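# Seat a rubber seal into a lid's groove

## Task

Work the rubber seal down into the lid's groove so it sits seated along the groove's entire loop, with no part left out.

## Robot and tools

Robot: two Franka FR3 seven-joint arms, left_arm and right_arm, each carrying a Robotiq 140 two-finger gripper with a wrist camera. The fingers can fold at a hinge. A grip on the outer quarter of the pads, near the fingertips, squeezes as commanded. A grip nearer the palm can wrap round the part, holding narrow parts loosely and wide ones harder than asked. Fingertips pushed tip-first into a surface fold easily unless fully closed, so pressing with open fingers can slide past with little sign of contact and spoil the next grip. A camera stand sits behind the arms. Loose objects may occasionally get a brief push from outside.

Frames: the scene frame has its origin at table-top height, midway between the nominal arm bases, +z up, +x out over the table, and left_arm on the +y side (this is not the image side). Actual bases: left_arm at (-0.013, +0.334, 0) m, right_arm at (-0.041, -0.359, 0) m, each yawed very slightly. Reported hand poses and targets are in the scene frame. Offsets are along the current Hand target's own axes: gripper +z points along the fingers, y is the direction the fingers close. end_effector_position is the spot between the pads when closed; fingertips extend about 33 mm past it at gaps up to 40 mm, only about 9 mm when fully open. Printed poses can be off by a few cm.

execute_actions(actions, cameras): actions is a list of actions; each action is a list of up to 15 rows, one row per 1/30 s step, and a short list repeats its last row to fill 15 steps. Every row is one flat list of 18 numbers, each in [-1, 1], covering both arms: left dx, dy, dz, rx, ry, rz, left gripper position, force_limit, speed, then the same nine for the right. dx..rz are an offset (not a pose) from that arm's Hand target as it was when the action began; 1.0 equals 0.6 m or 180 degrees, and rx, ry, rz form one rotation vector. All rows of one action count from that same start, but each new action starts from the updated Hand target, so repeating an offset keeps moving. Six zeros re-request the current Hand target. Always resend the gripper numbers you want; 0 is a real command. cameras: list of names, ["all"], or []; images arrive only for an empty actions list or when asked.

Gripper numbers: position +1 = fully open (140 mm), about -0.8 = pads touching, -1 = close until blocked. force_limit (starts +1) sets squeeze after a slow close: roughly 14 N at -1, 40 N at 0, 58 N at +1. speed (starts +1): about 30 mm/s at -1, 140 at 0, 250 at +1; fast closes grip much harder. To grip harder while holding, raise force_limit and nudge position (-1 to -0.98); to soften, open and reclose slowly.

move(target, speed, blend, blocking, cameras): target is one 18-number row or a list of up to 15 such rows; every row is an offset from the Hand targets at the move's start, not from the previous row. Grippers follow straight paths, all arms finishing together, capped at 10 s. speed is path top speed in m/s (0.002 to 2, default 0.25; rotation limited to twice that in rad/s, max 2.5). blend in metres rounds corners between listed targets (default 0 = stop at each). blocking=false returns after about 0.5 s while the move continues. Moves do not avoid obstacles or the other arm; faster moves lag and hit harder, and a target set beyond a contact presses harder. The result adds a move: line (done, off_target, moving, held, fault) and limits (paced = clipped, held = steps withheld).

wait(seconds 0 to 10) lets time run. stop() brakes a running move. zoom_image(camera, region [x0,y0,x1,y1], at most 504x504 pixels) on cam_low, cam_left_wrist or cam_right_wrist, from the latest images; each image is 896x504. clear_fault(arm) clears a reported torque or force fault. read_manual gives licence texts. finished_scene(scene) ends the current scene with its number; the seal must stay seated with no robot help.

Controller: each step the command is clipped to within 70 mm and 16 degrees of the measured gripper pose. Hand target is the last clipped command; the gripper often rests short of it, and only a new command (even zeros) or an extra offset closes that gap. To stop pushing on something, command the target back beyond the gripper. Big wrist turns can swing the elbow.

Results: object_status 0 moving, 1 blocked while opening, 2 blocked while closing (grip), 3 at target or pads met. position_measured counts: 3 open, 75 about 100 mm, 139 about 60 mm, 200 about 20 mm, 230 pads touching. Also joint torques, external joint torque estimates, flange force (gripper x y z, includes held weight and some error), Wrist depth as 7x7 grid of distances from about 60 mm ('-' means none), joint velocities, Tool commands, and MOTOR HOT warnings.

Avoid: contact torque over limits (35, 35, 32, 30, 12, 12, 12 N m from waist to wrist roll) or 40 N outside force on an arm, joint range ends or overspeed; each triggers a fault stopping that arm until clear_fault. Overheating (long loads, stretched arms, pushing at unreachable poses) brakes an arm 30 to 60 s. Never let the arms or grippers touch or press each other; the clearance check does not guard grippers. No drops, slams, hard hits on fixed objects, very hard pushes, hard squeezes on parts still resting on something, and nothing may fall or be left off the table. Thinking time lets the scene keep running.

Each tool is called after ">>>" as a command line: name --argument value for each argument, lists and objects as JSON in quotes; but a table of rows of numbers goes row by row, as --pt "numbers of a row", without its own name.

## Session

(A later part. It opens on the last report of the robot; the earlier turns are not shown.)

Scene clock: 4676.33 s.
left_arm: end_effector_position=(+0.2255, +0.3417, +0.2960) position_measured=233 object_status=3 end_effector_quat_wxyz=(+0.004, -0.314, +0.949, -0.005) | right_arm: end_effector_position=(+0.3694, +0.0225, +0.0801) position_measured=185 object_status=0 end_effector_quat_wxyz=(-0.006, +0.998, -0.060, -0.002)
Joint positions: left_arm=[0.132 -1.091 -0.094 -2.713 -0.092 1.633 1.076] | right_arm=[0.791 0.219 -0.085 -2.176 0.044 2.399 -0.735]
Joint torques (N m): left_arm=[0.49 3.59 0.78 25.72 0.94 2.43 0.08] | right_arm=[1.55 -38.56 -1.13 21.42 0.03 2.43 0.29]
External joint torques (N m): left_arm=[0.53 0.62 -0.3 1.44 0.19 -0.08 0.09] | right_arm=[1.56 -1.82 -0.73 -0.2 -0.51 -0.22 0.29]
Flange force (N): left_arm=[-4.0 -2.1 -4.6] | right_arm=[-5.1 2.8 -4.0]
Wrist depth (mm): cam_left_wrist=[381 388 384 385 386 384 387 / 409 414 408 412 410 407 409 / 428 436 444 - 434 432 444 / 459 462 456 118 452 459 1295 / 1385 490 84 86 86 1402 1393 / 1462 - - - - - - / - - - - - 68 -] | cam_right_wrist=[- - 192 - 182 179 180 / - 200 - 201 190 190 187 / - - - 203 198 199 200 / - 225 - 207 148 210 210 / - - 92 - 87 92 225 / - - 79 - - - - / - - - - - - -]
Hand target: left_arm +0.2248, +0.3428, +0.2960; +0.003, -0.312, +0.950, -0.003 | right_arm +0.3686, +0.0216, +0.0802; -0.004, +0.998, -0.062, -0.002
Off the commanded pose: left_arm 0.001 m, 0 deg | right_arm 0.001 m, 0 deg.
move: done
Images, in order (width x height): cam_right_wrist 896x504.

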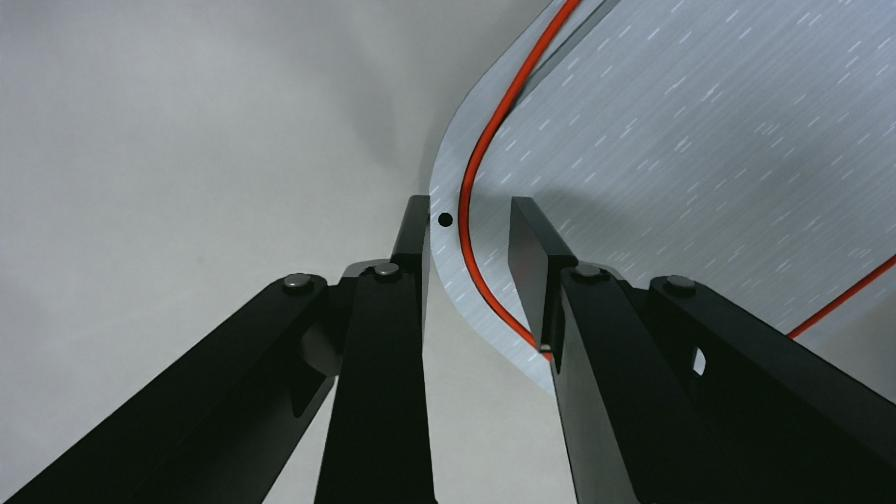

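>>> move --pt "0 0 0 0 0 0 -1 -0.5 0 0.0925 0.0367 0 0 0 0.248 -0.443 -0.5 0.5" --speed '[0.3]' --cameras '["cam_right_wrist"]'

>>> zoom_image --camera "cam_right_wrist" --region '[380, 40, 620, 240]'

>>> zoom_image --camera "cam_right_wrist" --region '[420, 200, 620, 366]'

Scene clock: 4693.70 s.
left_arm: end_effector_position=(+0.2255, +0.3417, +0.2960) position_measured=233 object_status=3 end_effector_quat_wxyz=(+0.004, -0.314, +0.949, -0.005) | right_arm: end_effector_position=(+0.4217, -0.0071, +0.0805) position_measured=185 object_status=3 end_effector_quat_wxyz=(-0.004, +0.901, -0.433, -0.003)
Joint positions: left_arm=[0.132 -1.091 -0.094 -2.713 -0.092 1.633 1.076] | right_arm=[0.907 0.284 -0.307 -2.095 0.134 2.367 -0.12]
Joint velocities: left_arm=[within noise] | right_arm=[0 0 -0.001 0.001 -0.001 -0.001 0.004]
Joint torques (N m): left_arm=[0.44 3.57 0.82 25.74 0.92 2.43 0.08] | right_arm=[1.67 -38.4 -3.54 22.59 0.98 2.36 0.17]
External joint torques (N m): left_arm=[0.44 0.59 -0.36 1.48 0.16 -0.08 0.08] | right_arm=[1.68 -0.58 -1.01 0.74 0.46 -0.24 0.18]
Flange force (N): left_arm=[-3.8 -2.4 -4.6] | right_arm=[-1.7 -0.8 -2.4]
Wrist depth (mm): cam_left_wrist=[380 388 388 385 382 385 382 / 408 409 405 410 403 406 410 / 436 428 436 433 434 432 435 / 461 474 462 118 456 478 1295 / 1444 485 84 87 86 1362 1410 / 1471 - - - - - 1331 / - - - - - 67 -] | cam_right_wrist=[191 - - - 180 181 - / - - - - 190 184 - / 214 - - 201 200 203 - / - - - 208 147 210 - / - - 92 - 87 93 - / - - 79 - - - - / - - - 276 - - -]
Hand target: left_arm +0.2248, +0.3428, +0.2960; +0.003, -0.312, +0.950, -0.003 | right_arm +0.4209, -0.0071, +0.0797; -0.003, +0.900, -0.436, -0.004
Off the commanded pose: left_arm 0.001 m, 0 deg | right_arm 0.001 m, 0 deg.
move: done
Images, in order (width x height): cam_right_wrist 896x504.

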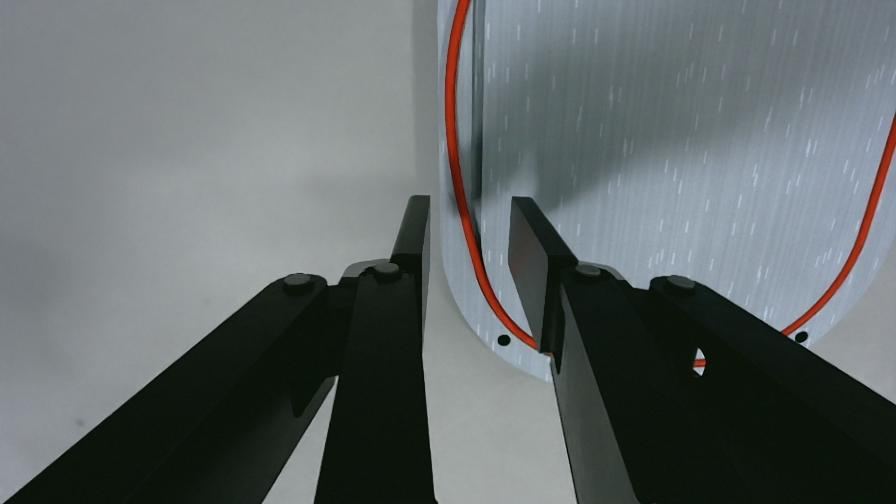

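Scaled by 2.100 from the camera's 896x504 image, which has a finer 1280x720 frame.

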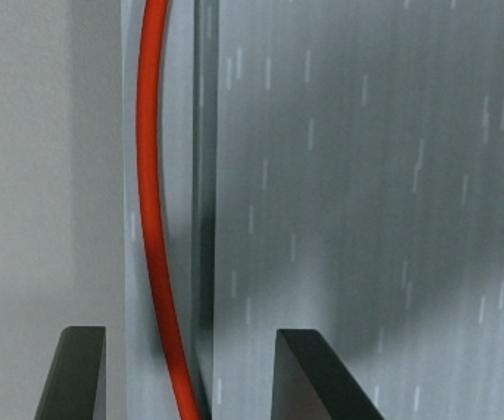

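Scaled by 2.520 from the camera's 896x504 image, which has a finer 1280x720 frame.

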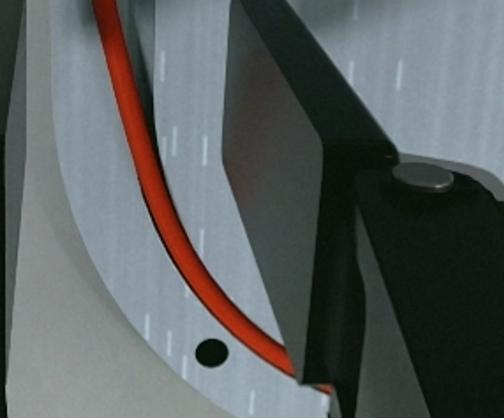

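>>> move --pt "0 0 0 0 0 0 -1 -0.5 0 0 -0.0017 0.035 0 0 0 -0.443 -0.5 0.5" --pt "0 0 0 0 0 0 -1 -0.5 0 0 -0.0017 0.0518 0 0 0 -0.443 -0.5 0.5" --pt "0 0 0 0 0 0 -1 -0.5 0 0 -0.0017 0.0518 0 0 0 -1 -0.5 -1" --blend '[0.002,0,0]' --speed '[0.08,0.03,0.03]'

>>> move --pt "0 0 0 0 0 0 -1 -0.5 0 0 0 -0.0047 0 0 0 -1 -0.5 -1" --pt "0 0 0 0 0 0 -1 -0.5 0 0 0.011 -0.0047 0 0 0 -1 -0.5 -1" --pt "0 0 0 0 0 0 -1 -0.5 0 0.003 0.02 0.007 0 0 0 -1 -0.5 -1" --speed '[0.02,0.03,0.02]' --cameras '["cam_right_wrist"]'

>>> zoom_image --camera "cam_right_wrist" --region '[400, 0, 640, 200]'

Scene clock: 4725.53 s.
left_arm: end_effector_position=(+0.2255, +0.3417, +0.2960) position_measured=233 object_status=3 end_effector_quat_wxyz=(+0.004, -0.314, +0.949, -0.005) | right_arm: end_effector_position=(+0.4214, -0.0061, +0.0502) position_measured=225 object_status=0 end_effector_quat_wxyz=(-0.003, +0.900, -0.436, -0.004)
Joint positions: left_arm=[0.132 -1.091 -0.094 -2.713 -0.092 1.633 1.076] | right_arm=[0.897 0.342 -0.291 -2.1 0.162 2.424 -0.129]
Joint torques (N m): left_arm=[0.46 3.59 0.85 25.76 0.93 2.45 0.1] | right_arm=[0.58 -38.04 -3.09 21.22 0.84 3.54 -0.09]
External joint torques (N m): left_arm=[0.45 0.61 -0.31 1.51 0.17 -0.06 0.1] | right_arm=[0.42 1.03 -0.34 0.03 0.35 0.94 -0.09]
Flange force (N): left_arm=[-4.1 -2.3 -4.7] | right_arm=[-0.1 -1.2 4.0]
Wrist depth (mm): cam_left_wrist=[391 386 384 389 386 385 387 / 412 411 404 409 409 406 411 / 427 432 436 435 433 433 435 / 464 466 - 113 456 462 1309 / 1444 490 84 87 86 1393 1418 / 1471 - - - - - 1462 / - - - - - 67 -] | cam_right_wrist=[- - - - 154 150 154 / - 172 172 - 160 162 159 / - - - - 170 170 169 / - - - 113 179 180 178 / 208 - 76 - 93 188 - / - - - - - - - / - - - - - - -]
Hand target: left_arm +0.2248, +0.3428, +0.2960; +0.003, -0.312, +0.950, -0.003 | right_arm +0.4216, -0.0062, +0.0486; -0.003, +0.900, -0.436, -0.004
Off the commanded pose: left_arm 0.001 m, 0 deg | right_arm 0.002 m, 0 deg.
move: done

Scene clock: 4727.73 s.
left_arm: end_effector_position=(+0.2255, +0.3417, +0.2960) position_measured=233 object_status=3 end_effector_quat_wxyz=(+0.004, -0.314, +0.949, -0.005) | right_arm: end_effector_position=(+0.4158, -0.0113, +0.0498) position_measured=225 object_status=2 end_effector_quat_wxyz=(-0.008, +0.900, -0.437, -0.002)
Joint positions: left_arm=[0.132 -1.091 -0.094 -2.713 -0.092 1.633 1.076] | right_arm=[0.897 0.318 -0.291 -2.141 0.159 2.452 -0.13]
Joint velocities: left_arm=[within noise] | right_arm=[0 -0.001 0.001 -0.002 0.002 0.003 -0.001]
Joint torques (N m): left_arm=[0.46 3.56 0.86 25.69 0.94 2.41 0.09] | right_arm=[0.21 -35.02 -3.3 18.12 0.59 2.55 -0.16]
External joint torques (N m): left_arm=[0.47 0.61 -0.29 1.42 0.18 -0.09 0.09] | right_arm=[0.23 3.05 -0.61 -2.8 0.11 -0.06 -0.16]
Flange force (N): left_arm=[-3.9 -2.1 -4.6] | right_arm=[0.4 3.2 6.3]
Wrist depth (mm): cam_left_wrist=[379 387 386 387 386 386 395 / 409 410 411 409 407 414 407 / 435 435 431 434 434 440 435 / 464 462 479 118 455 459 1274 / 1331 492 84 87 86 1369 1369 / 1410 - - - - - - / - - - - - 67 -] | cam_right_wrist=[- - - 152 152 150 151 / - - - - 160 159 157 / - 184 - 170 171 167 169 / - 190 - 113 175 180 178 / - - 76 - 93 188 187 / - - - - - - - / - - - - - - -]
Hand target: left_arm +0.2248, +0.3428, +0.2960; +0.003, -0.312, +0.950, -0.003 | right_arm +0.4133, -0.0150, +0.0444; -0.003, +0.900, -0.436, -0.004
Off the commanded pose: left_arm 0.001 m, 0 deg | right_arm 0.007 m, 1 deg.
move: off_target (right_arm)
Images, in order (width x height): cam_right_wrist 896x504.

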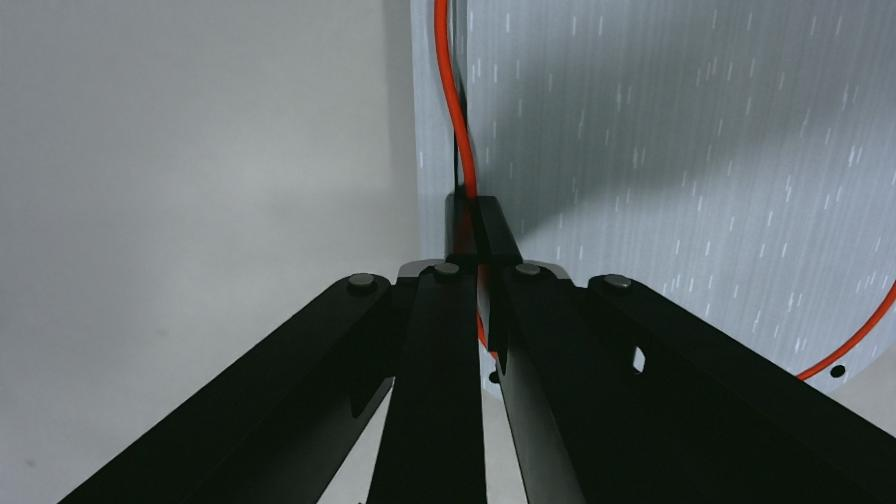

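Scaled by 2.100 from the camera's 896x504 image, which has a finer 1280x720 frame.

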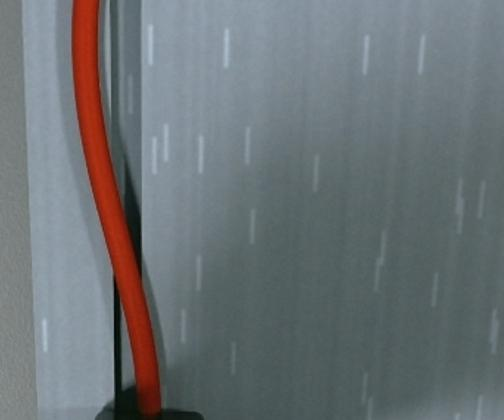

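>>> move --pt "0 0 0 0 0 0 -1 -0.5 0 -0.003 -0.009 -0.0105 0 0 0 -1 -0.5 -1" --pt "0 0 0 0 0 0 -1 -0.5 0 -0.003 -0.0148 -0.0105 0 0 0 -1 -0.5 -1" --pt "0 0 0 0 0 0 -1 -0.5 0 0 -0.0058 0.002 0 0 0 -1 -0.5 -1" --speed '[0.02,0.02,0.02]' --cameras '["cam_right_wrist"]'

>>> zoom_image --camera "cam_right_wrist" --region '[400, 0, 640, 200]'

Scene clock: 4735.63 s.
left_arm: end_effector_position=(+0.2255, +0.3417, +0.2960) position_measured=233 object_status=3 end_effector_quat_wxyz=(+0.004, -0.314, +0.949, -0.005) | right_arm: end_effector_position=(+0.4179, -0.0094, +0.0493) position_measured=225 object_status=2 end_effector_quat_wxyz=(-0.007, +0.900, -0.437, -0.003)
Joint positions: left_arm=[0.132 -1.091 -0.094 -2.713 -0.092 1.633 1.076] | right_arm=[0.897 0.327 -0.291 -2.128 0.162 2.445 -0.131]
Joint velocities: left_arm=[within noise] | right_arm=[-0.001 -0.002 0 -0.004 0.001 0.002 0]
Joint torques (N m): left_arm=[0.47 3.62 0.84 25.74 0.92 2.42 0.11] | right_arm=[-0.12 -34.68 -3.04 18.13 0.88 3.19 -0.27]
External joint torques (N m): left_arm=[0.46 0.62 -0.34 1.43 0.17 -0.1 0.11] | right_arm=[-0.18 3.84 -0.33 -2.95 0.4 0.56 -0.27]
Flange force (N): left_arm=[-3.9 -2.2 -4.6] | right_arm=[1.2 2.3 9.7]
Wrist depth (mm): cam_left_wrist=[377 388 384 384 385 384 387 / 414 412 400 405 409 406 405 / 429 420 429 426 431 438 430 / 472 445 476 118 457 456 1331 / 1444 505 84 87 86 1369 1385 / 1499 - - - - - - / - - - - - 67 -] | cam_right_wrist=[- 159 - - 151 149 - / - 172 - - 159 161 159 / 183 - - 167 169 167 167 / - - - 113 175 177 178 / - - 76 - 93 - - / - - - - - - - / - - - - - - -]
Hand target: left_arm +0.2248, +0.3428, +0.2960; +0.003, -0.312, +0.950, -0.003 | right_arm +0.4160, -0.0128, +0.0432; -0.003, +0.900, -0.436, -0.004
Off the commanded pose: left_arm 0.001 m, 0 deg | right_arm 0.007 m, 0 deg.
move: off_target (right_arm)
Images, in order (width x height): cam_right_wrist 896x504.

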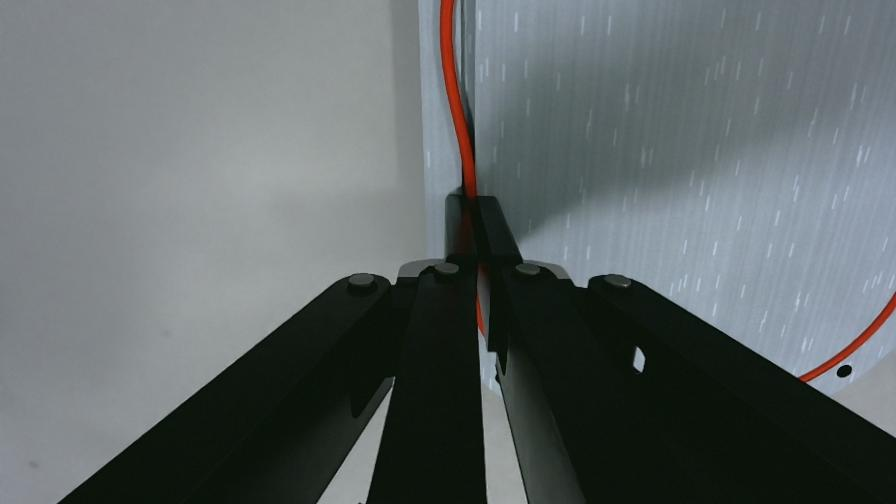

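Scaled by 2.100 from the camera's 896x504 image, which has a finer 1280x720 frame.

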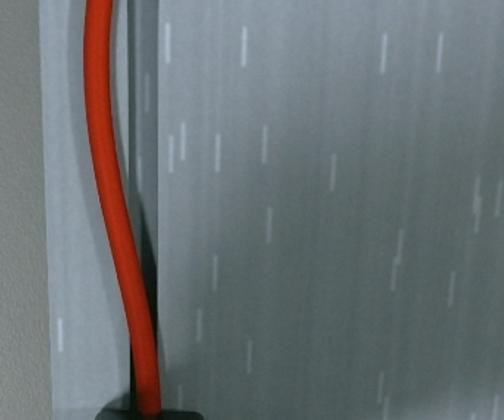

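>>> move --pt "0 0 0 0 0 0 -1 -0.5 0 0 0 -0.002 0 0 0 -0.562 -0.5 -1" --pt "0 0 0 0 0 0 -1 -0.5 0 -0.0025 -0.006 -0.0155 0 0 0 -0.562 -0.5 -1" --pt "0 0 0 0 0 0 -1 -0.5 0 -0.0025 -0.006 -0.0247 0 0 0 -1 -0.5 0" --pt "0 0 0 0 0 0 -1 -0.5 0 0.0007 0.0008 -0.0063 0 0 0 -1 -0.5 0" --pt "0 0 0 0 0 0 -1 -0.5 0 0.0055 0.0108 0.0053 0 0 0 -1 -0.5 0" --speed '[0.02,0.03,0.03,0.02,0.02]'

>>> move --pt "0 0 0 0 0 0 -1 -0.5 0 -0.008 -0.0168 -0.0208 0 0 0 -1 -0.5 0" --pt "0 0 0 0 0 0 -1 -0.5 0 -0.0055 -0.0108 -0.05 0 0 0 -1 -0.5 0" --pt "0 0 0 0 0 0 -1 -0.5 0 -0.0055 -0.0108 -0.0657 0 0 0 -0.443 -0.5 0.5" --blend '[0.002,0.002,0]' --speed '[0.03,0.08,0.08]' --cameras '["cam_right_wrist"]'

>>> zoom_image --camera "cam_right_wrist" --region '[380, 60, 620, 260]'

Scene clock: 4758.63 s.
left_arm: end_effector_position=(+0.2255, +0.3417, +0.2960) position_measured=233 object_status=3 end_effector_quat_wxyz=(+0.004, -0.314, +0.949, -0.005) | right_arm: end_effector_position=(+0.4186, -0.0091, +0.0525) position_measured=233 object_status=3 end_effector_quat_wxyz=(-0.016, +0.900, -0.435, +0.000)
Joint positions: left_arm=[0.132 -1.091 -0.094 -2.713 -0.092 1.633 1.076] | right_arm=[0.898 0.311 -0.292 -2.148 0.164 2.468 -0.138]
Joint velocities: left_arm=[within noise] | right_arm=[-0.002 0.001 0 -0.001 0.002 0.004 -0.004]
Joint torques (N m): left_arm=[0.51 3.62 0.85 25.7 0.93 2.44 0.13] | right_arm=[-1.37 -30.05 -4.3 14.78 0.41 1.97 -0.24]
External joint torques (N m): left_arm=[0.54 0.64 -0.27 1.41 0.18 -0.08 0.13] | right_arm=[-1.49 7.85 -1.78 -6.26 -0.07 -0.7 -0.23]
Flange force (N): left_arm=[-4.2 -2.0 -4.5] | right_arm=[3.6 3.5 15.0]
Wrist depth (mm): cam_left_wrist=[376 389 381 386 379 387 387 / 411 409 410 411 409 414 407 / 435 432 436 429 434 431 431 / 466 - 459 112 457 464 1309 / 485 487 84 86 86 1393 1410 / 1309 - - - - - - / - - - - - 67 -] | cam_right_wrist=[- 167 168 157 153 152 150 / - - 175 162 162 161 158 / - 188 185 168 171 169 168 / - - - 112 179 179 180 / - - 76 77 93 189 - / - - - - - - - / - - - - - - -]
Hand target: left_arm +0.2248, +0.3428, +0.2960; +0.003, -0.312, +0.950, -0.003 | right_arm +0.4130, -0.0194, +0.0400; -0.003, +0.900, -0.436, -0.004
Off the commanded pose: left_arm 0.001 m, 0 deg | right_arm 0.017 m, 2 deg.
move: off_target (right_arm)

Scene clock: 4760.67 s.
left_arm: end_effector_position=(+0.2255, +0.3417, +0.2960) position_measured=233 object_status=3 end_effector_quat_wxyz=(+0.004, -0.314, +0.949, -0.005) | right_arm: end_effector_position=(+0.4166, -0.0128, +0.0790) position_measured=185 object_status=0 end_effector_quat_wxyz=(-0.004, +0.900, -0.435, -0.004)
Joint positions: left_arm=[0.132 -1.091 -0.094 -2.713 -0.092 1.633 1.076] | right_arm=[0.909 0.268 -0.31 -2.122 0.133 2.378 -0.119]
Joint torques (N m): left_arm=[0.46 3.54 0.81 25.79 0.95 2.42 0.07] | right_arm=[1.61 -38.65 -3.42 22.03 0.01 2.36 0.1]
External joint torques (N m): left_arm=[0.45 0.6 -0.36 1.51 0.19 -0.09 0.07] | right_arm=[1.64 -1.36 -0.98 0.23 -0.51 -0.25 0.1]
Flange force (N): left_arm=[-3.9 -2.4 -4.8] | right_arm=[-2.0 3.9 -4.4]
Wrist depth (mm): cam_left_wrist=[378 383 384 385 391 388 391 / 410 411 398 408 403 420 409 / 439 436 435 433 440 439 432 / 466 464 458 118 456 464 1302 / 1410 502 84 86 86 1427 1410 / 1471 - - - - - 1537 / - - - - - 68 -] | cam_right_wrist=[- - - 179 180 179 180 / - - - 190 188 189 189 / 207 - - 199 201 201 202 / - - - 171 149 211 208 / - - 92 225 87 93 - / - - 79 - - - - / - - - - - - -]
Hand target: left_arm +0.2248, +0.3428, +0.2960; +0.003, -0.312, +0.950, -0.003 | right_arm +0.4162, -0.0131, +0.0794; -0.003, +0.900, -0.436, -0.004
Off the commanded pose: left_arm 0.001 m, 0 deg | right_arm 0.001 m, 0 deg.
move: done
Images, in order (width x height): cam_right_wrist 896x504.

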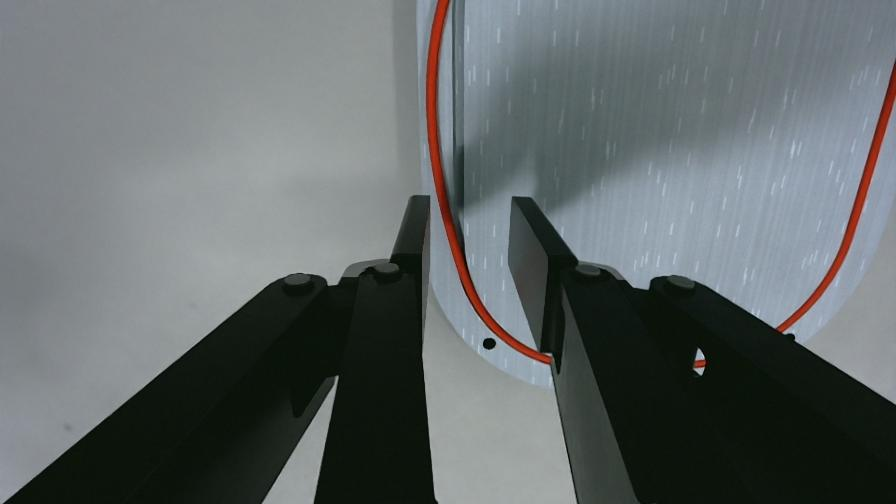

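Scaled by 2.100 from the camera's 896x504 image, which has a finer 1280x720 frame.

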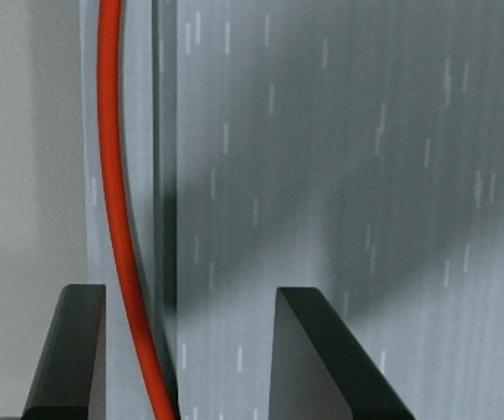

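>>> move --pt "0 0 0 0 0 0 -1 -0.5 0 0 -0.0168 0.035 0 0 0 -0.443 -0.5 0.5" --pt "0 0 0 0 0 0 -1 -0.5 0 0 -0.0168 0.0512 0 0 0 -0.443 -0.5 0.5" --pt "0 0 0 0 0 0 -1 -0.5 0 0 -0.0168 0.0512 0 0 0 -1 0.0 -1" --blend '[0.002,0,0]' --speed '[0.08,0.03,0.03]'

>>> move --pt "0 0 0 0 0 0 -1 -0.5 0 0 0 -0.005 0 0 0 -1 0 -1" --pt "0 0 0 0 0 0 -1 -0.5 0 -0.001 0.0085 -0.005 0 0 0 -1 0 -1" --pt "0 0 0 0 0 0 -1 -0.5 0 0.0013 0.0135 0.0037 0 0 0 -1 0 -1" --pt "0 0 0 0 0 0 -1 -0.5 0 0.0013 0.0152 0.0037 0 0 0 -1 0 -1" --speed '[0.02,0.03,0.02,0.01]' --cameras '["cam_right_wrist"]'

>>> zoom_image --camera "cam_right_wrist" --region '[400, 0, 640, 200]'

Scene clock: 4808.57 s.
left_arm: end_effector_position=(+0.2255, +0.3417, +0.2960) position_measured=233 object_status=3 end_effector_quat_wxyz=(+0.004, -0.314, +0.949, -0.005) | right_arm: end_effector_position=(+0.4241, -0.0063, +0.0500) position_measured=228 object_status=0 end_effector_quat_wxyz=(-0.003, +0.899, -0.437, -0.003)
Joint positions: left_arm=[0.132 -1.091 -0.094 -2.713 -0.092 1.633 1.076] | right_arm=[0.893 0.347 -0.291 -2.094 0.163 2.424 -0.132]
Joint torques (N m): left_arm=[0.45 3.6 0.81 25.78 0.95 2.42 0.09] | right_arm=[0.37 -39.82 -3 21.41 0.81 2.56 -0.22]
External joint torques (N m): left_arm=[0.44 0.6 -0.36 1.54 0.19 -0.09 0.09] | right_arm=[0.45 -0.72 0 0.33 0.31 -0.03 -0.22]
Flange force (N): left_arm=[-4.0 -2.4 -4.8] | right_arm=[-0.1 0.5 -1.2]
Wrist depth (mm): cam_left_wrist=[381 387 387 387 387 384 387 / 409 409 412 402 418 409 405 / 443 435 438 449 432 435 444 / 467 465 459 118 450 462 1274 / 1402 486 84 86 86 484 1393 / 1480 - - - - - 1480 / - - - - - 67 -] | cam_right_wrist=[- - - 163 152 150 151 / - - - 165 160 158 160 / - - 184 168 171 168 169 / - - - 114 175 180 179 / - - 76 - 93 - - / - - - - - - - / - - - - - - -]
Hand target: left_arm +0.2248, +0.3428, +0.2960; +0.003, -0.312, +0.950, -0.003 | right_arm +0.4239, -0.0066, +0.0487; -0.003, +0.900, -0.436, -0.004
Off the commanded pose: left_arm 0.001 m, 0 deg | right_arm 0.001 m, 0 deg.
move: done

Scene clock: 4810.87 s.
left_arm: end_effector_position=(+0.2255, +0.3417, +0.2960) position_measured=233 object_status=3 end_effector_quat_wxyz=(+0.004, -0.314, +0.949, -0.005) | right_arm: end_effector_position=(+0.4184, -0.0110, +0.0494) position_measured=228 object_status=2 end_effector_quat_wxyz=(-0.005, +0.899, -0.437, -0.004)
Joint positions: left_arm=[0.132 -1.091 -0.094 -2.713 -0.092 1.633 1.076] | right_arm=[0.893 0.328 -0.291 -2.126 0.16 2.44 -0.132]
Joint velocities: left_arm=[within noise] | right_arm=[0.001 -0.001 0 -0.001 0 0.003 0]
Joint torques (N m): left_arm=[0.49 3.6 0.83 25.73 0.92 2.41 0.08] | right_arm=[0.44 -38.03 -3.37 18.55 0.38 2.76 -0.22]
External joint torques (N m): left_arm=[0.48 0.66 -0.32 1.48 0.16 -0.09 0.08] | right_arm=[0.5 0.41 -0.58 -2.46 -0.11 0.15 -0.22]
Flange force (N): left_arm=[-4.1 -2.4 -4.7] | right_arm=[-0.2 9.1 1.2]
Wrist depth (mm): cam_left_wrist=[381 388 386 390 396 391 386 / 407 409 409 411 407 408 414 / 433 438 434 435 436 432 431 / 482 465 455 113 457 455 1295 / 1377 495 84 86 86 1410 1354 / 1480 - - - - - 1508 / - - - - - 68 -] | cam_right_wrist=[- 165 - 154 151 150 151 / - 170 173 159 162 158 158 / - 180 178 168 168 166 168 / - - - 123 177 178 179 / - - 76 - 93 190 192 / - - - - - - 200 / - - - - - - -]
Hand target: left_arm +0.2248, +0.3428, +0.2960; +0.003, -0.312, +0.950, -0.003 | right_arm +0.4173, -0.0129, +0.0465; -0.003, +0.900, -0.436, -0.004
Off the commanded pose: left_arm 0.001 m, 0 deg | right_arm 0.004 m, 0 deg.
move: off_target (right_arm)
Images, in order (width x height): cam_right_wrist 896x504.

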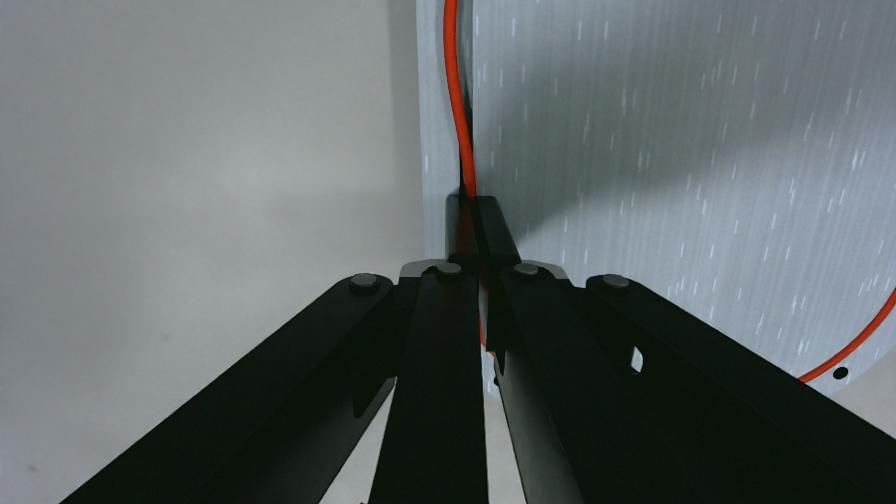

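Scaled by 2.100 from the camera's 896x504 image, which has a finer 1280x720 frame.

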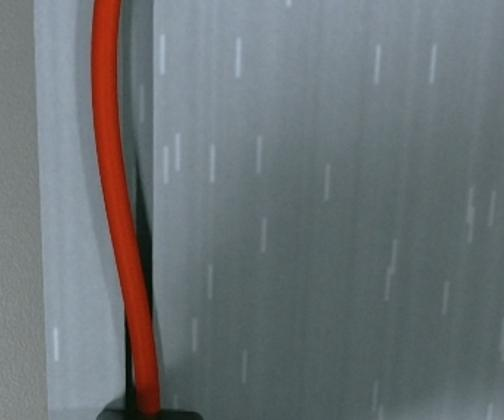

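>>> move --pt "0 0 0 0 0 0 -1 -0.5 0 0.0005 -0.0015 0.0033 0 0 0 -1 0 -1" --speed '[0.01]'

Scene clock: 4818.50 s.
left_arm: end_effector_position=(+0.2255, +0.3417, +0.2960) position_measured=233 object_status=3 end_effector_quat_wxyz=(+0.004, -0.314, +0.949, -0.005) | right_arm: end_effector_position=(+0.4184, -0.0110, +0.0494) position_measured=228 object_status=2 end_effector_quat_wxyz=(-0.005, +0.899, -0.437, -0.004)
Joint positions: left_arm=[0.132 -1.091 -0.094 -2.713 -0.092 1.633 1.076] | right_arm=[0.892 0.328 -0.29 -2.126 0.16 2.44 -0.132]
Joint torques (N m): left_arm=[0.45 3.6 0.89 25.69 0.95 2.43 0.12] | right_arm=[-0.11 -34.83 -2.89 20.14 0.94 3.31 -0.32]
External joint torques (N m): left_arm=[0.45 0.57 -0.28 1.44 0.19 -0.08 0.12] | right_arm=[-0.33 3.69 -0.35 -0.94 0.46 0.69 -0.32]
Flange force (N): left_arm=[-3.9 -2.0 -4.5] | right_arm=[1.6 -5.0 9.4]
Wrist depth (mm): cam_left_wrist=[384 386 379 393 391 388 387 / 411 404 400 400 409 407 410 / 437 436 437 439 435 433 435 / 463 468 460 118 458 458 1316 / 1377 491 84 86 86 1393 1427 / 1499 - - - - - 1444 / - - - - - 68 -] | cam_right_wrist=[- - - 153 151 151 - / 174 - - 163 160 159 159 / - - - 167 168 166 169 / - - - 115 177 178 179 / 204 - 76 - 93 191 190 / - - - - - - - / - - - - - - -]
Hand target: left_arm +0.2248, +0.3428, +0.2960; +0.003, -0.312, +0.950, -0.003 | right_arm +0.4181, -0.0125, +0.0445; -0.003, +0.900, -0.436, -0.004
Off the commanded pose: left_arm 0.001 m, 0 deg | right_arm 0.005 m, 0 deg.
move: off_target (right_arm)

>>> move --pt "0 0 0 0 0 0 -1 -0.5 0 0.001 0.002 0.004 0 0 0 -1 0 -1" --pt "0 0 0 0 0 0 -1 -0.5 0 0.001 0.002 0.0 0 0 0 -0.6 -0.5 -1" --speed '[0.01,0.01]' --cameras '["cam_right_wrist"]'

>>> zoom_image --camera "cam_right_wrist" --region '[400, 60, 600, 226]'

Scene clock: 4837.40 s.
left_arm: end_effector_position=(+0.2255, +0.3417, +0.2960) position_measured=233 object_status=3 end_effector_quat_wxyz=(+0.004, -0.314, +0.949, -0.005) | right_arm: end_effector_position=(+0.4207, -0.0098, +0.0495) position_measured=205 object_status=0 end_effector_quat_wxyz=(-0.009, +0.899, -0.437, -0.002)
Joint positions: left_arm=[0.132 -1.091 -0.094 -2.713 -0.092 1.633 1.076] | right_arm=[0.891 0.328 -0.289 -2.127 0.161 2.451 -0.134]
Joint torques (N m): left_arm=[0.49 3.56 0.8 25.71 0.94 2.45 0.08] | right_arm=[0.29 -36.99 -3.43 18.9 0.34 1.78 -0.24]
External joint torques (N m): left_arm=[0.5 0.66 -0.37 1.37 0.19 -0.07 0.08] | right_arm=[0.37 1.46 -0.61 -2.1 -0.15 -0.85 -0.24]
Flange force (N): left_arm=[-4.0 -2.3 -4.4] | right_arm=[0.2 3.6 1.1]
Wrist depth (mm): cam_left_wrist=[386 392 387 391 387 388 388 / 409 409 410 409 408 411 407 / 438 423 435 431 432 436 434 / 464 467 462 118 459 461 1331 / 497 488 84 86 86 1362 1377 / 1316 - - - - - 1589 / - - - - - 68 -] | cam_right_wrist=[- - - 152 151 151 150 / 173 - - 160 159 159 159 / - - - 169 170 166 168 / - - - 122 175 178 178 / - 206 88 186 77 184 187 / - - 75 - - - - / - - - - - 71 -]
Hand target: left_arm +0.2248, +0.3428, +0.2960; +0.003, -0.312, +0.950, -0.003 | right_arm +0.4176, -0.0137, +0.0445; -0.003, +0.900, -0.436, -0.004
Off the commanded pose: left_arm 0.001 m, 0 deg | right_arm 0.007 m, 1 deg.
move: off_target (right_arm); target 2's new numbers were sent with right_arm's hand 0.006 m and 0 deg from that target
Images, in order (width x height): cam_right_wrist 896x504.

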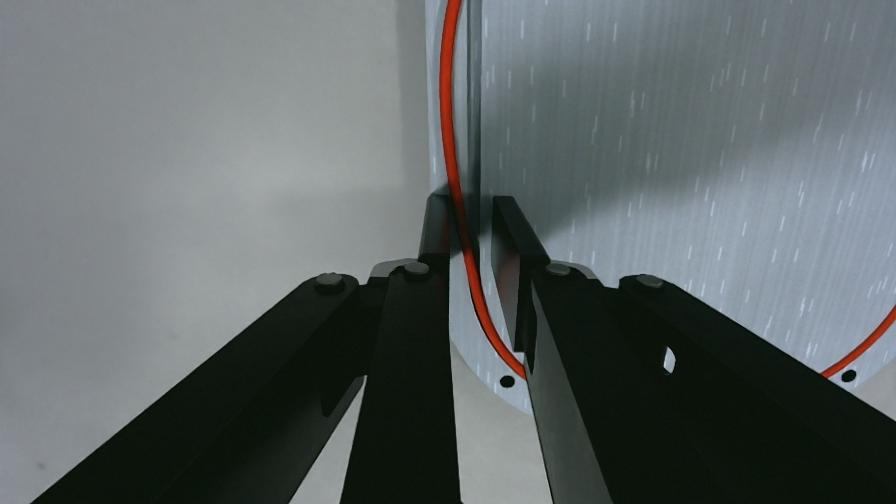

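Scaled by 2.520 from the camera's 896x504 image, which has a finer 1280x720 frame.

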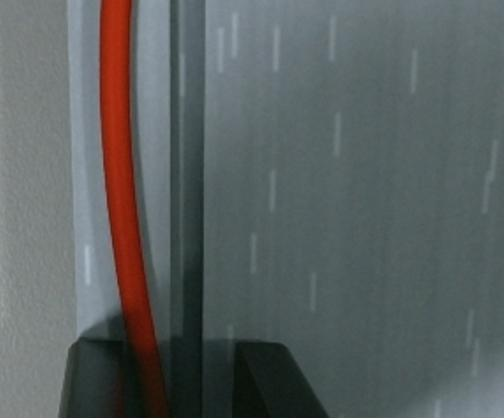

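>>> move --pt "0 0 0 0 0 0 -1 -0.5 0 -0.004 -0.005 -0.02 0 0 0 -0.5 -0.5 0" --pt "0 0 0 0 0 0 -1 -0.5 0 0 0 -0.15 0 0 0 -0.5 -0.5 0" --pt "0 0 0 0 0 0 -1 -0.5 0 0.253 0.4497 -0.3425 0 0 0.213 -1 -0.5 0" --blend '[0.002,0.03,0]' --speed '[0.03,0.15,0.5]'

Scene clock: 4866.20 s.
left_arm: end_effector_position=(+0.2255, +0.3417, +0.2960) position_measured=233 object_status=3 end_effector_quat_wxyz=(+0.004, -0.314, +0.949, -0.005) | right_arm: end_effector_position=(+0.3022, -0.3020, +0.2482) position_measured=233 object_status=3 end_effector_quat_wxyz=(-0.002, +0.709, -0.705, -0.003)
Joint positions: left_arm=[0.132 -1.091 -0.094 -2.713 -0.092 1.633 1.076] | right_arm=[0.496 -0.694 -0.327 -2.605 -0.212 1.931 0.351]
Joint torques (N m): left_arm=[0.52 3.6 0.85 25.74 0.94 2.42 0.12] | right_arm=[0.6 -8.68 4.34 24.02 1.17 2.3 0.14]
External joint torques (N m): left_arm=[0.49 0.79 -0.36 1.39 0.18 -0.1 0.12] | right_arm=[0.62 -0.94 -0.28 -0.17 0.46 -0.25 0.14]
Flange force (N): left_arm=[-4.5 -2.5 -4.6] | right_arm=[-0.1 3.4 -1.0]
Wrist depth (mm): cam_left_wrist=[380 385 386 387 386 386 382 / 398 411 403 410 409 406 409 / 450 435 437 436 435 436 433 / 471 463 460 117 456 463 1309 / 1410 - 84 86 86 1346 1393 / 1537 - - - - - - / - - - - - 68 -] | cam_right_wrist=[350 350 348 - - - 331 / - - - - 360 357 354 / - - - - - - 373 / 1324 400 408 112 419 - 415 / 1454 - 76 77 93 - - / 1446 - - - - - - / - - - - - - -]
Hand target: left_arm +0.2248, +0.3428, +0.2960; +0.003, -0.312, +0.950, -0.003 | right_arm +0.3008, -0.3020, +0.2479; -0.002, +0.707, -0.707, -0.005
Off the commanded pose: left_arm 0.001 m, 0 deg | right_arm 0.001 m, 0 deg.
move: done; limits=paced

>>> move --pt "0 0 0 0 0 0 -1 -0.5 0 -0.5033 -0.182 0.2132 0 0 -0.4833 -1 -0.5 0" --pt "0 0 0 0 0 0 -1 -0.5 0 -0.5033 -0.182 0.2132 0 0 -0.7111 -1 -0.5 0" --speed '[0.5,0.5]' --cameras '["cam_right_wrist"]'

>>> zoom_image --camera "cam_right_wrist" --region '[420, 60, 780, 330]'

Scene clock: 4882.40 s.
left_arm: end_effector_position=(+0.2255, +0.3417, +0.2960) position_measured=233 object_status=3 end_effector_quat_wxyz=(+0.004, -0.314, +0.949, -0.005) | right_arm: end_effector_position=(+0.4100, +0.0010, +0.1220) position_measured=233 object_status=3 end_effector_quat_wxyz=(-0.004, +0.946, +0.323, +0.001)
Joint positions: left_arm=[0.132 -1.091 -0.094 -2.713 -0.092 1.633 1.076] | right_arm=[0.755 0.197 -0.126 -2.083 0.043 2.281 -1.587]
Joint velocities: left_arm=[within noise] | right_arm=[0 0.001 0 0 0 0 -0.007]
Joint torques (N m): left_arm=[0.5 3.56 0.88 25.71 0.95 2.42 0.11] | right_arm=[0.53 -38.57 -0.76 23.58 1.16 2.43 -0.26]
External joint torques (N m): left_arm=[0.49 0.61 -0.29 1.43 0.19 -0.09 0.11] | right_arm=[0.58 -1.38 -0.1 0.71 0.49 -0.23 -0.26]
Flange force (N): left_arm=[-4.0 -2.1 -4.6] | right_arm=[-0.6 0.0 -3.0]
Wrist depth (mm): cam_left_wrist=[385 384 384 389 384 387 384 / 409 413 408 409 405 408 408 / 439 434 436 435 434 435 431 / 463 461 469 113 460 - 1331 / 1393 495 84 87 86 480 1418 / 1578 - - - - - 1518 / - - - - - 67 -] | cam_right_wrist=[231 - - - - - - / - - - 247 - - - / - - - 240 - - - / - - - 112 - - - / - - 76 77 93 - - / - - - - - - - / - - - - - - -]
Hand target: left_arm +0.2248, +0.3428, +0.2960; +0.003, -0.312, +0.950, -0.003 | right_arm +0.4097, +0.0011, +0.1223; -0.005, +0.946, +0.325, -0.001
Off the commanded pose: left_arm 0.001 m, 0 deg | right_arm 0.000 m, 0 deg.
move: done; limits=paced
Images, in order (width x height): cam_right_wrist 896x504.

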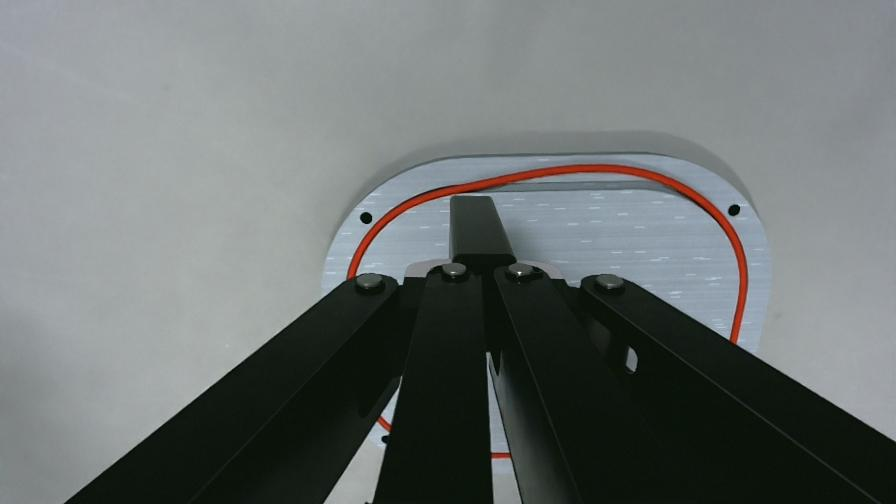

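Scaled by 1.400 from the camera's 896x504 image, which has a finer 1280x720 frame.

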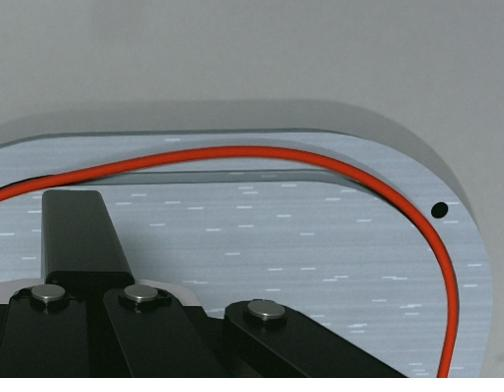

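>>> move --pt "0 0 0 0 0 0 -1 -0.5 0 -0.02 -0.0167 0.0933 0 0 0 -1 -0.5 0" --speed '[0.15]' --cameras '["cam_right_wrist"]'

>>> zoom_image --camera "cam_right_wrist" --region '[400, 80, 760, 280]'

Scene clock: 4906.10 s.
left_arm: end_effector_position=(+0.2255, +0.3417, +0.2960) position_measured=233 object_status=3 end_effector_quat_wxyz=(+0.004, -0.314, +0.949, -0.005) | right_arm: end_effector_position=(+0.3938, +0.0007, +0.0665) position_measured=233 object_status=3 end_effector_quat_wxyz=(-0.004, +0.945, +0.327, -0.002)
Joint positions: left_arm=[0.132 -1.091 -0.094 -2.713 -0.092 1.633 1.076] | right_arm=[0.762 0.258 -0.113 -2.16 0.056 2.415 -1.588]
Joint velocities: left_arm=[within noise] | right_arm=[0 -0.001 0.002 -0.001 0 0.003 0.001]
Joint torques (N m): left_arm=[0.46 3.59 0.78 25.7 0.93 2.43 0.14] | right_arm=[1.4 -39.02 -1.08 21.63 1.07 2.7 0.19]
External joint torques (N m): left_arm=[0.48 0.67 -0.35 1.41 0.18 -0.08 0.14] | right_arm=[1.33 -1.34 -0.46 0.3 0.49 0.06 0.19]
Flange force (N): left_arm=[-4.1 -2.3 -4.5] | right_arm=[-2.5 -1.6 -2.5]
Wrist depth (mm): cam_left_wrist=[394 385 389 386 386 389 396 / 411 409 410 406 412 407 409 / 440 441 427 432 437 432 444 / 459 463 470 118 456 459 1324 / 474 487 84 86 86 1377 1427 / 1499 - - - - - - / - - - - - 68 -] | cam_right_wrist=[- 180 - 181 - 179 - / - - - 188 188 - - / - - - 188 - 186 187 / - - - 112 194 195 - / - - 76 77 93 206 - / - - - - - - - / - - - - - - -]
Hand target: left_arm +0.2248, +0.3428, +0.2960; +0.003, -0.312, +0.950, -0.003 | right_arm +0.3938, +0.0021, +0.0663; -0.005, +0.946, +0.325, -0.001
Off the commanded pose: left_arm 0.001 m, 0 deg | right_arm 0.001 m, 0 deg.
move: done
Images, in order (width x height): cam_right_wrist 896x504.

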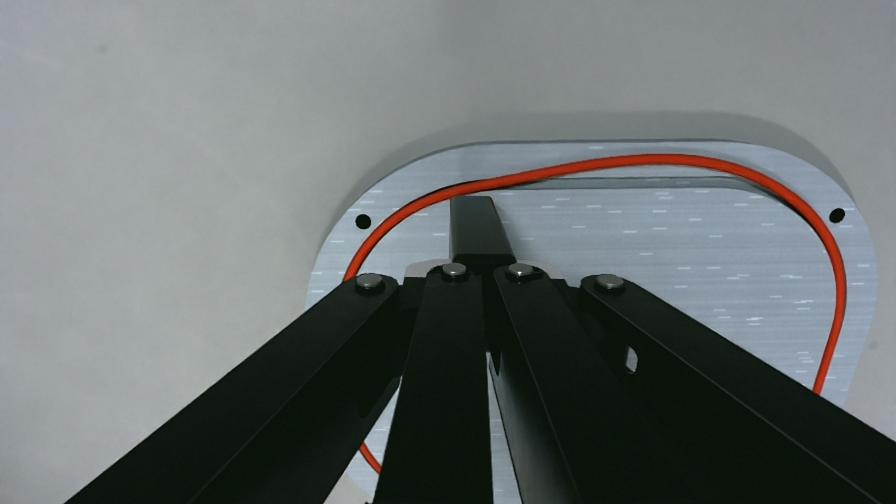

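Scaled by 1.400 from the camera's 896x504 image, which has a finer 1280x720 frame.

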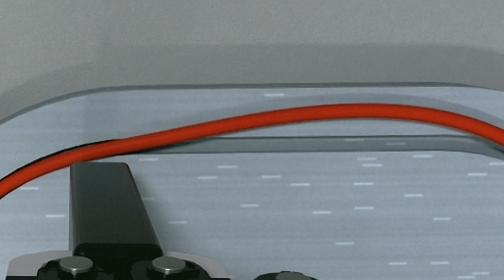

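>>> move --pt "0 0 0 0 0 0 -1 -0.5 0 0.0333 -0.0033 0.0105 -0.083 0 0 -1 -0.5 0" --pt "0 0 0 0 0 0 -1 -0.5 0 0.0125 -0.0033 0.0388 -0.083 0 0 -1 -0.5 0" --blend '[0,0]' --speed '[0.1,0.025]' --cameras '["cam_right_wrist"]'

Scene clock: 4933.20 s.
left_arm: end_effector_position=(+0.2255, +0.3417, +0.2960) position_measured=233 object_status=3 end_effector_quat_wxyz=(+0.004, -0.314, +0.949, -0.005) | right_arm: end_effector_position=(+0.4031, +0.0119, +0.0501) position_measured=233 object_status=3 end_effector_quat_wxyz=(+0.114, +0.938, +0.323, +0.047)
Joint positions: left_arm=[0.132 -1.091 -0.094 -2.713 -0.092 1.633 1.076] | right_arm=[1.024 0.353 -0.277 -2.096 -0.227 2.403 -1.263]
Joint velocities: left_arm=[within noise] | right_arm=[0 -0.001 0 -0.002 0 0.001 0.006]
Joint torques (N m): left_arm=[0.48 3.59 0.8 25.73 0.94 2.42 0.08] | right_arm=[2.02 -35.1 -2.36 16.59 0.59 2.18 0.17]
External joint torques (N m): left_arm=[0.46 0.54 -0.35 1.56 0.18 -0.07 0.08] | right_arm=[1.93 4 0.31 -4.22 0.02 -0.24 0.15]
Flange force (N): left_arm=[-3.8 -2.3 -4.8] | right_arm=[-7.2 -3.2 7.2]
Wrist depth (mm): cam_left_wrist=[378 385 389 385 389 379 382 / 411 407 409 408 413 409 408 / 439 433 432 436 442 437 435 / 465 463 458 118 464 462 1324 / 1402 478 84 87 86 490 1444 / 1508 - - - - - 1508 / - - - - - 68 -] | cam_right_wrist=[- 148 150 - 178 180 - / - 153 - - - - - / - 164 - 173 - 203 - / - - 167 117 192 211 - / - - 76 77 93 228 - / - - - - - - - / - - - - - - -]
Hand target: left_arm +0.2248, +0.3428, +0.2960; +0.003, -0.312, +0.950, -0.003 | right_arm +0.3984, +0.0085, +0.0431; +0.118, +0.938, +0.323, +0.042
Off the commanded pose: left_arm 0.001 m, 0 deg | right_arm 0.009 m, 1 deg.
move: off_target (right_arm)
Images, in order (width x height): cam_right_wrist 896x504.

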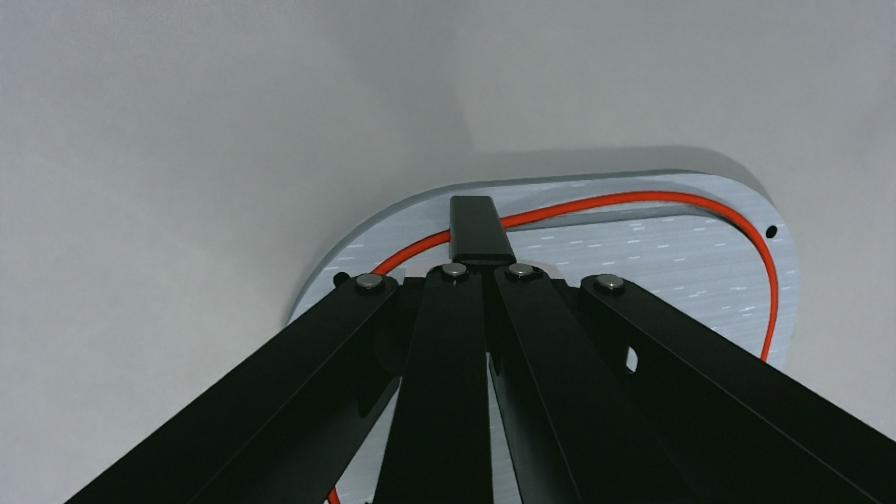

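>>> move --pt "0 0 0 0 0 0 -1 -0.5 0 0.01 0.0049 -0.0184 0 0 0 -1 -0.5 0" --pt "0 0 0 0 0 0 -1 -0.5 0 0.02 0.0201 -0.0238 0 0 0 -1 -0.5 0" --pt "0 0 0 0 0 0 -1 -0.5 0 0.0025 0.0093 0.007 0 0 0 -1 -0.5 0" --pt "0 0 0 0 0 0 -1 -0.5 0 0.01 0.0154 -0.0156 0 0 0 -1 -0.5 0" --pt "0 0 0 0 0 0 -1 -0.5 0 0.02 0.0314 -0.0208 0 0 0 -1 -0.5 0" --pt "0 0 0 0 0 0 -1 -0.5 0 0.0025 0.0206 0.01 0 0 0 -1 -0.5 0" --pt "0 0 0 0 0 0 -1 -0.5 0 0.01 0.0266 -0.0125 0 0 0 -1 -0.5 0" --pt "0 0 0 0 0 0 -1 -0.5 0 0.02 0.0427 -0.0177 0 0 0 -1 -0.5 0" --pt "0 0 0 0 0 0 -1 -0.5 0 0.0025 0.0319 0.013 0 0 0 -1 -0.5 0" --pt "0 0 0 0 0 0 -1 -0.5 0 0.01 0.0379 -0.0095 0 0 0 -1 -0.5 0" --pt "0 0 0 0 0 0 -1 -0.5 0 0.01 0.05 -0.0519 0 0 0 -1 -0.5 0" --blend '[0.002,0.002,0.001,0.002,0.002,0.001,0.002,0.002,0.001,0.002,0]' --speed '[0.04,0.05,0.025,0.04,0.05,0.025,0.04,0.05,0.025,0.04,0.1]' --cameras '["cam_right_wrist"]'

>>> zoom_image --camera "cam_right_wrist" --region '[300, 100, 660, 300]'

Scene clock: 4980.30 s.
left_arm: end_effector_position=(+0.2255, +0.3417, +0.2960) position_measured=233 object_status=3 end_effector_quat_wxyz=(+0.004, -0.314, +0.949, -0.005) | right_arm: end_effector_position=(+0.4170, -0.0042, +0.0806) position_measured=233 object_status=3 end_effector_quat_wxyz=(+0.117, +0.939, +0.319, +0.043)
Joint positions: left_arm=[0.132 -1.091 -0.094 -2.713 -0.092 1.633 1.076] | right_arm=[0.988 0.299 -0.275 -2.082 -0.234 2.336 -1.298]
Joint velocities: left_arm=[within noise] | right_arm=[0 -0.001 0 0 0 -0.004 -0.003]
Joint torques (N m): left_arm=[0.45 3.6 0.8 25.77 0.93 2.44 0.11] | right_arm=[1.2 -39.73 -2.68 21.85 0.13 2.12 -0.18]
External joint torques (N m): left_arm=[0.46 0.64 -0.37 1.49 0.17 -0.07 0.11] | right_arm=[1.29 -1.33 -0.25 0.22 -0.43 -0.3 -0.21]
Flange force (N): left_arm=[-4.1 -2.4 -4.7] | right_arm=[-3.3 0.0 -3.6]
Wrist depth (mm): cam_left_wrist=[376 388 380 387 387 387 386 / 409 404 409 412 402 410 405 / 434 438 434 435 432 432 437 / 464 466 457 112 454 464 1385 / 1393 493 84 86 86 1369 1410 / 1537 - - - - - 1453 / - - - - - 67 -] | cam_right_wrist=[- 172 - - - - - / - 174 - - - 232 - / - - - - 221 - - / - 196 198 110 226 - - / - - 76 77 93 289 - / - - - - - - - / - - - - - - -]
Hand target: left_arm +0.2248, +0.3428, +0.2960; +0.003, -0.312, +0.950, -0.003 | right_arm +0.4162, -0.0047, +0.0807; +0.118, +0.938, +0.323, +0.042
Off the commanded pose: left_arm 0.001 m, 0 deg | right_arm 0.001 m, 0 deg.
move: done
Images, in order (width x height): cam_right_wrist 896x504.

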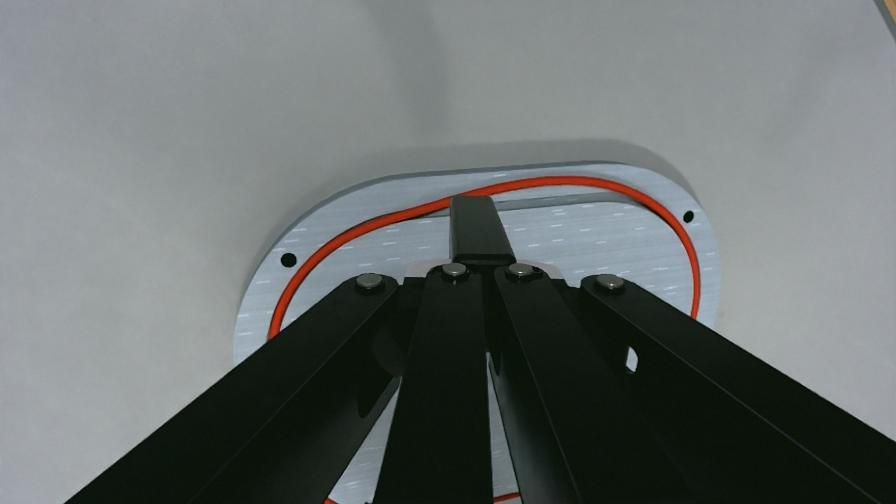

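Scaled by 1.400 from the camera's 896x504 image, which has a finer 1280x720 frame.

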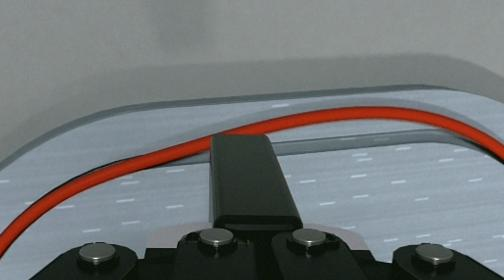

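>>> move --pt "0 0 0 0 0 0 -1 -0.5 0 0 0 -0.01 0.083 0 0 -1 -0.5 0" --speed '[0.2]'

Scene clock: 5006.40 s.
left_arm: end_effector_position=(+0.2255, +0.3417, +0.2960) position_measured=233 object_status=3 end_effector_quat_wxyz=(+0.004, -0.314, +0.949, -0.005) | right_arm: end_effector_position=(+0.4155, -0.0036, +0.0861) position_measured=233 object_status=3 end_effector_quat_wxyz=(-0.004, +0.946, +0.323, +0.000)
Joint positions: left_arm=[0.132 -1.091 -0.094 -2.713 -0.092 1.633 1.076] | right_arm=[0.755 0.258 -0.138 -2.102 0.061 2.36 -1.612]
Joint velocities: left_arm=[within noise] | right_arm=[0.001 0 0.001 0 0.001 0 -0.005]
Joint torques (N m): left_arm=[0.47 3.63 0.88 25.76 0.93 2.42 0.11] | right_arm=[0.5 -39.68 -1.07 22.78 1.03 2.41 -0.3]
External joint torques (N m): left_arm=[0.47 0.72 -0.27 1.41 0.17 -0.1 0.11] | right_arm=[0.38 -1.37 -0.28 0.72 0.41 -0.24 -0.3]
Flange force (N): left_arm=[-4.3 -2.3 -4.6] | right_arm=[-0.4 0.3 -3.1]
Wrist depth (mm): cam_left_wrist=[380 384 389 383 387 385 387 / 406 410 406 407 407 406 408 / 445 434 436 435 436 440 437 / 465 464 460 117 454 460 1324 / 1462 494 84 86 86 1385 1385 / 1427 - - - - - 1489 / - - - - - 67 -] | cam_right_wrist=[- - - - - - - / - 212 - - - 212 - / - - - 210 - 213 - / - - - 122 213 217 - / - - 76 77 93 227 - / - - - - - - - / - - - - - - -]
Hand target: left_arm +0.2248, +0.3428, +0.2960; +0.003, -0.312, +0.950, -0.003 | right_arm +0.4152, -0.0035, +0.0865; -0.005, +0.946, +0.325, -0.001
Off the commanded pose: left_arm 0.001 m, 0 deg | right_arm 0.001 m, 0 deg.
move: done

>>> move --pt "0 0 0 0 0 0 -1 -0.5 0 -0.0363 0.0227 0 0 0 0.5 -1 -0.5 0" --pt "0 0 0 0 0 0 -1 -0.5 0 -0.0363 0.0227 0.0408 0 0 0.5 -1 -0.5 0" --pt "0 0 0 0 0 0 -1 -0.5 0 -0.0363 0.0227 0.0642 0 0 0.5 -1 -0.5 0" --speed '[0.3,0.06,0.03]' --blend '[0.005,0.005,0]' --cameras '["cam_right_wrist"]'

Scene clock: 5019.70 s.
left_arm: end_effector_position=(+0.2255, +0.3417, +0.2960) position_measured=233 object_status=3 end_effector_quat_wxyz=(+0.004, -0.314, +0.949, -0.005) | right_arm: end_effector_position=(+0.4058, -0.0270, +0.0489) position_measured=233 object_status=3 end_effector_quat_wxyz=(-0.003, +0.899, -0.437, -0.004)
Joint positions: left_arm=[0.132 -1.091 -0.094 -2.713 -0.092 1.633 1.076] | right_arm=[1.151 0.319 -0.556 -2.189 0.276 2.445 -0.222]
Joint velocities: left_arm=[within noise] | right_arm=[0 0 0 0 0.003 0.004 -0.001]
Joint torques (N m): left_arm=[0.47 3.64 0.83 25.72 0.93 2.43 0.1] | right_arm=[0.71 -34.75 -5.75 20.62 1.05 2.66 0.06]
External joint torques (N m): left_arm=[0.48 0.64 -0.3 1.49 0.18 -0.07 0.1] | right_arm=[0.67 -0.5 -0.69 0.07 0.56 0.06 0.06]
Flange force (N): left_arm=[-4.2 -2.3 -4.7] | right_arm=[-0.7 1.7 -1.2]
Wrist depth (mm): cam_left_wrist=[381 390 387 388 - 390 389 / 411 - 409 407 406 408 407 / 442 436 439 434 434 439 432 / 476 - 461 118 456 472 1309 / 1362 - 84 86 86 1369 1385 / 1508 - - - - - 1508 / - - - - - 67 -] | cam_right_wrist=[- 163 - 154 151 152 152 / - - 168 161 163 161 158 / - - - 169 170 168 170 / - - - 112 178 181 179 / - - 76 77 93 192 191 / - - - - - - - / - - - - - - -]
Hand target: left_arm +0.2248, +0.3428, +0.2960; +0.003, -0.312, +0.950, -0.003 | right_arm +0.4063, -0.0273, +0.0478; -0.003, +0.899, -0.439, -0.004
Off the commanded pose: left_arm 0.001 m, 0 deg | right_arm 0.001 m, 0 deg.
move: done
Images, in order (width x height): cam_right_wrist 896x504.

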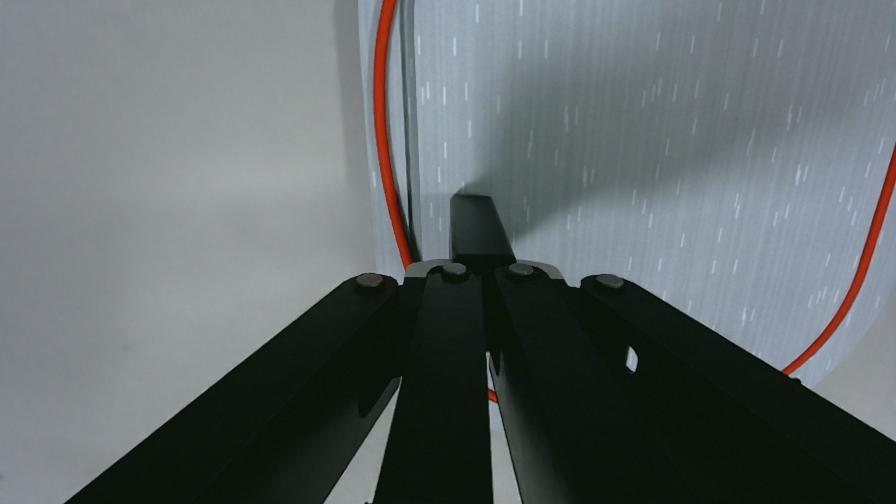

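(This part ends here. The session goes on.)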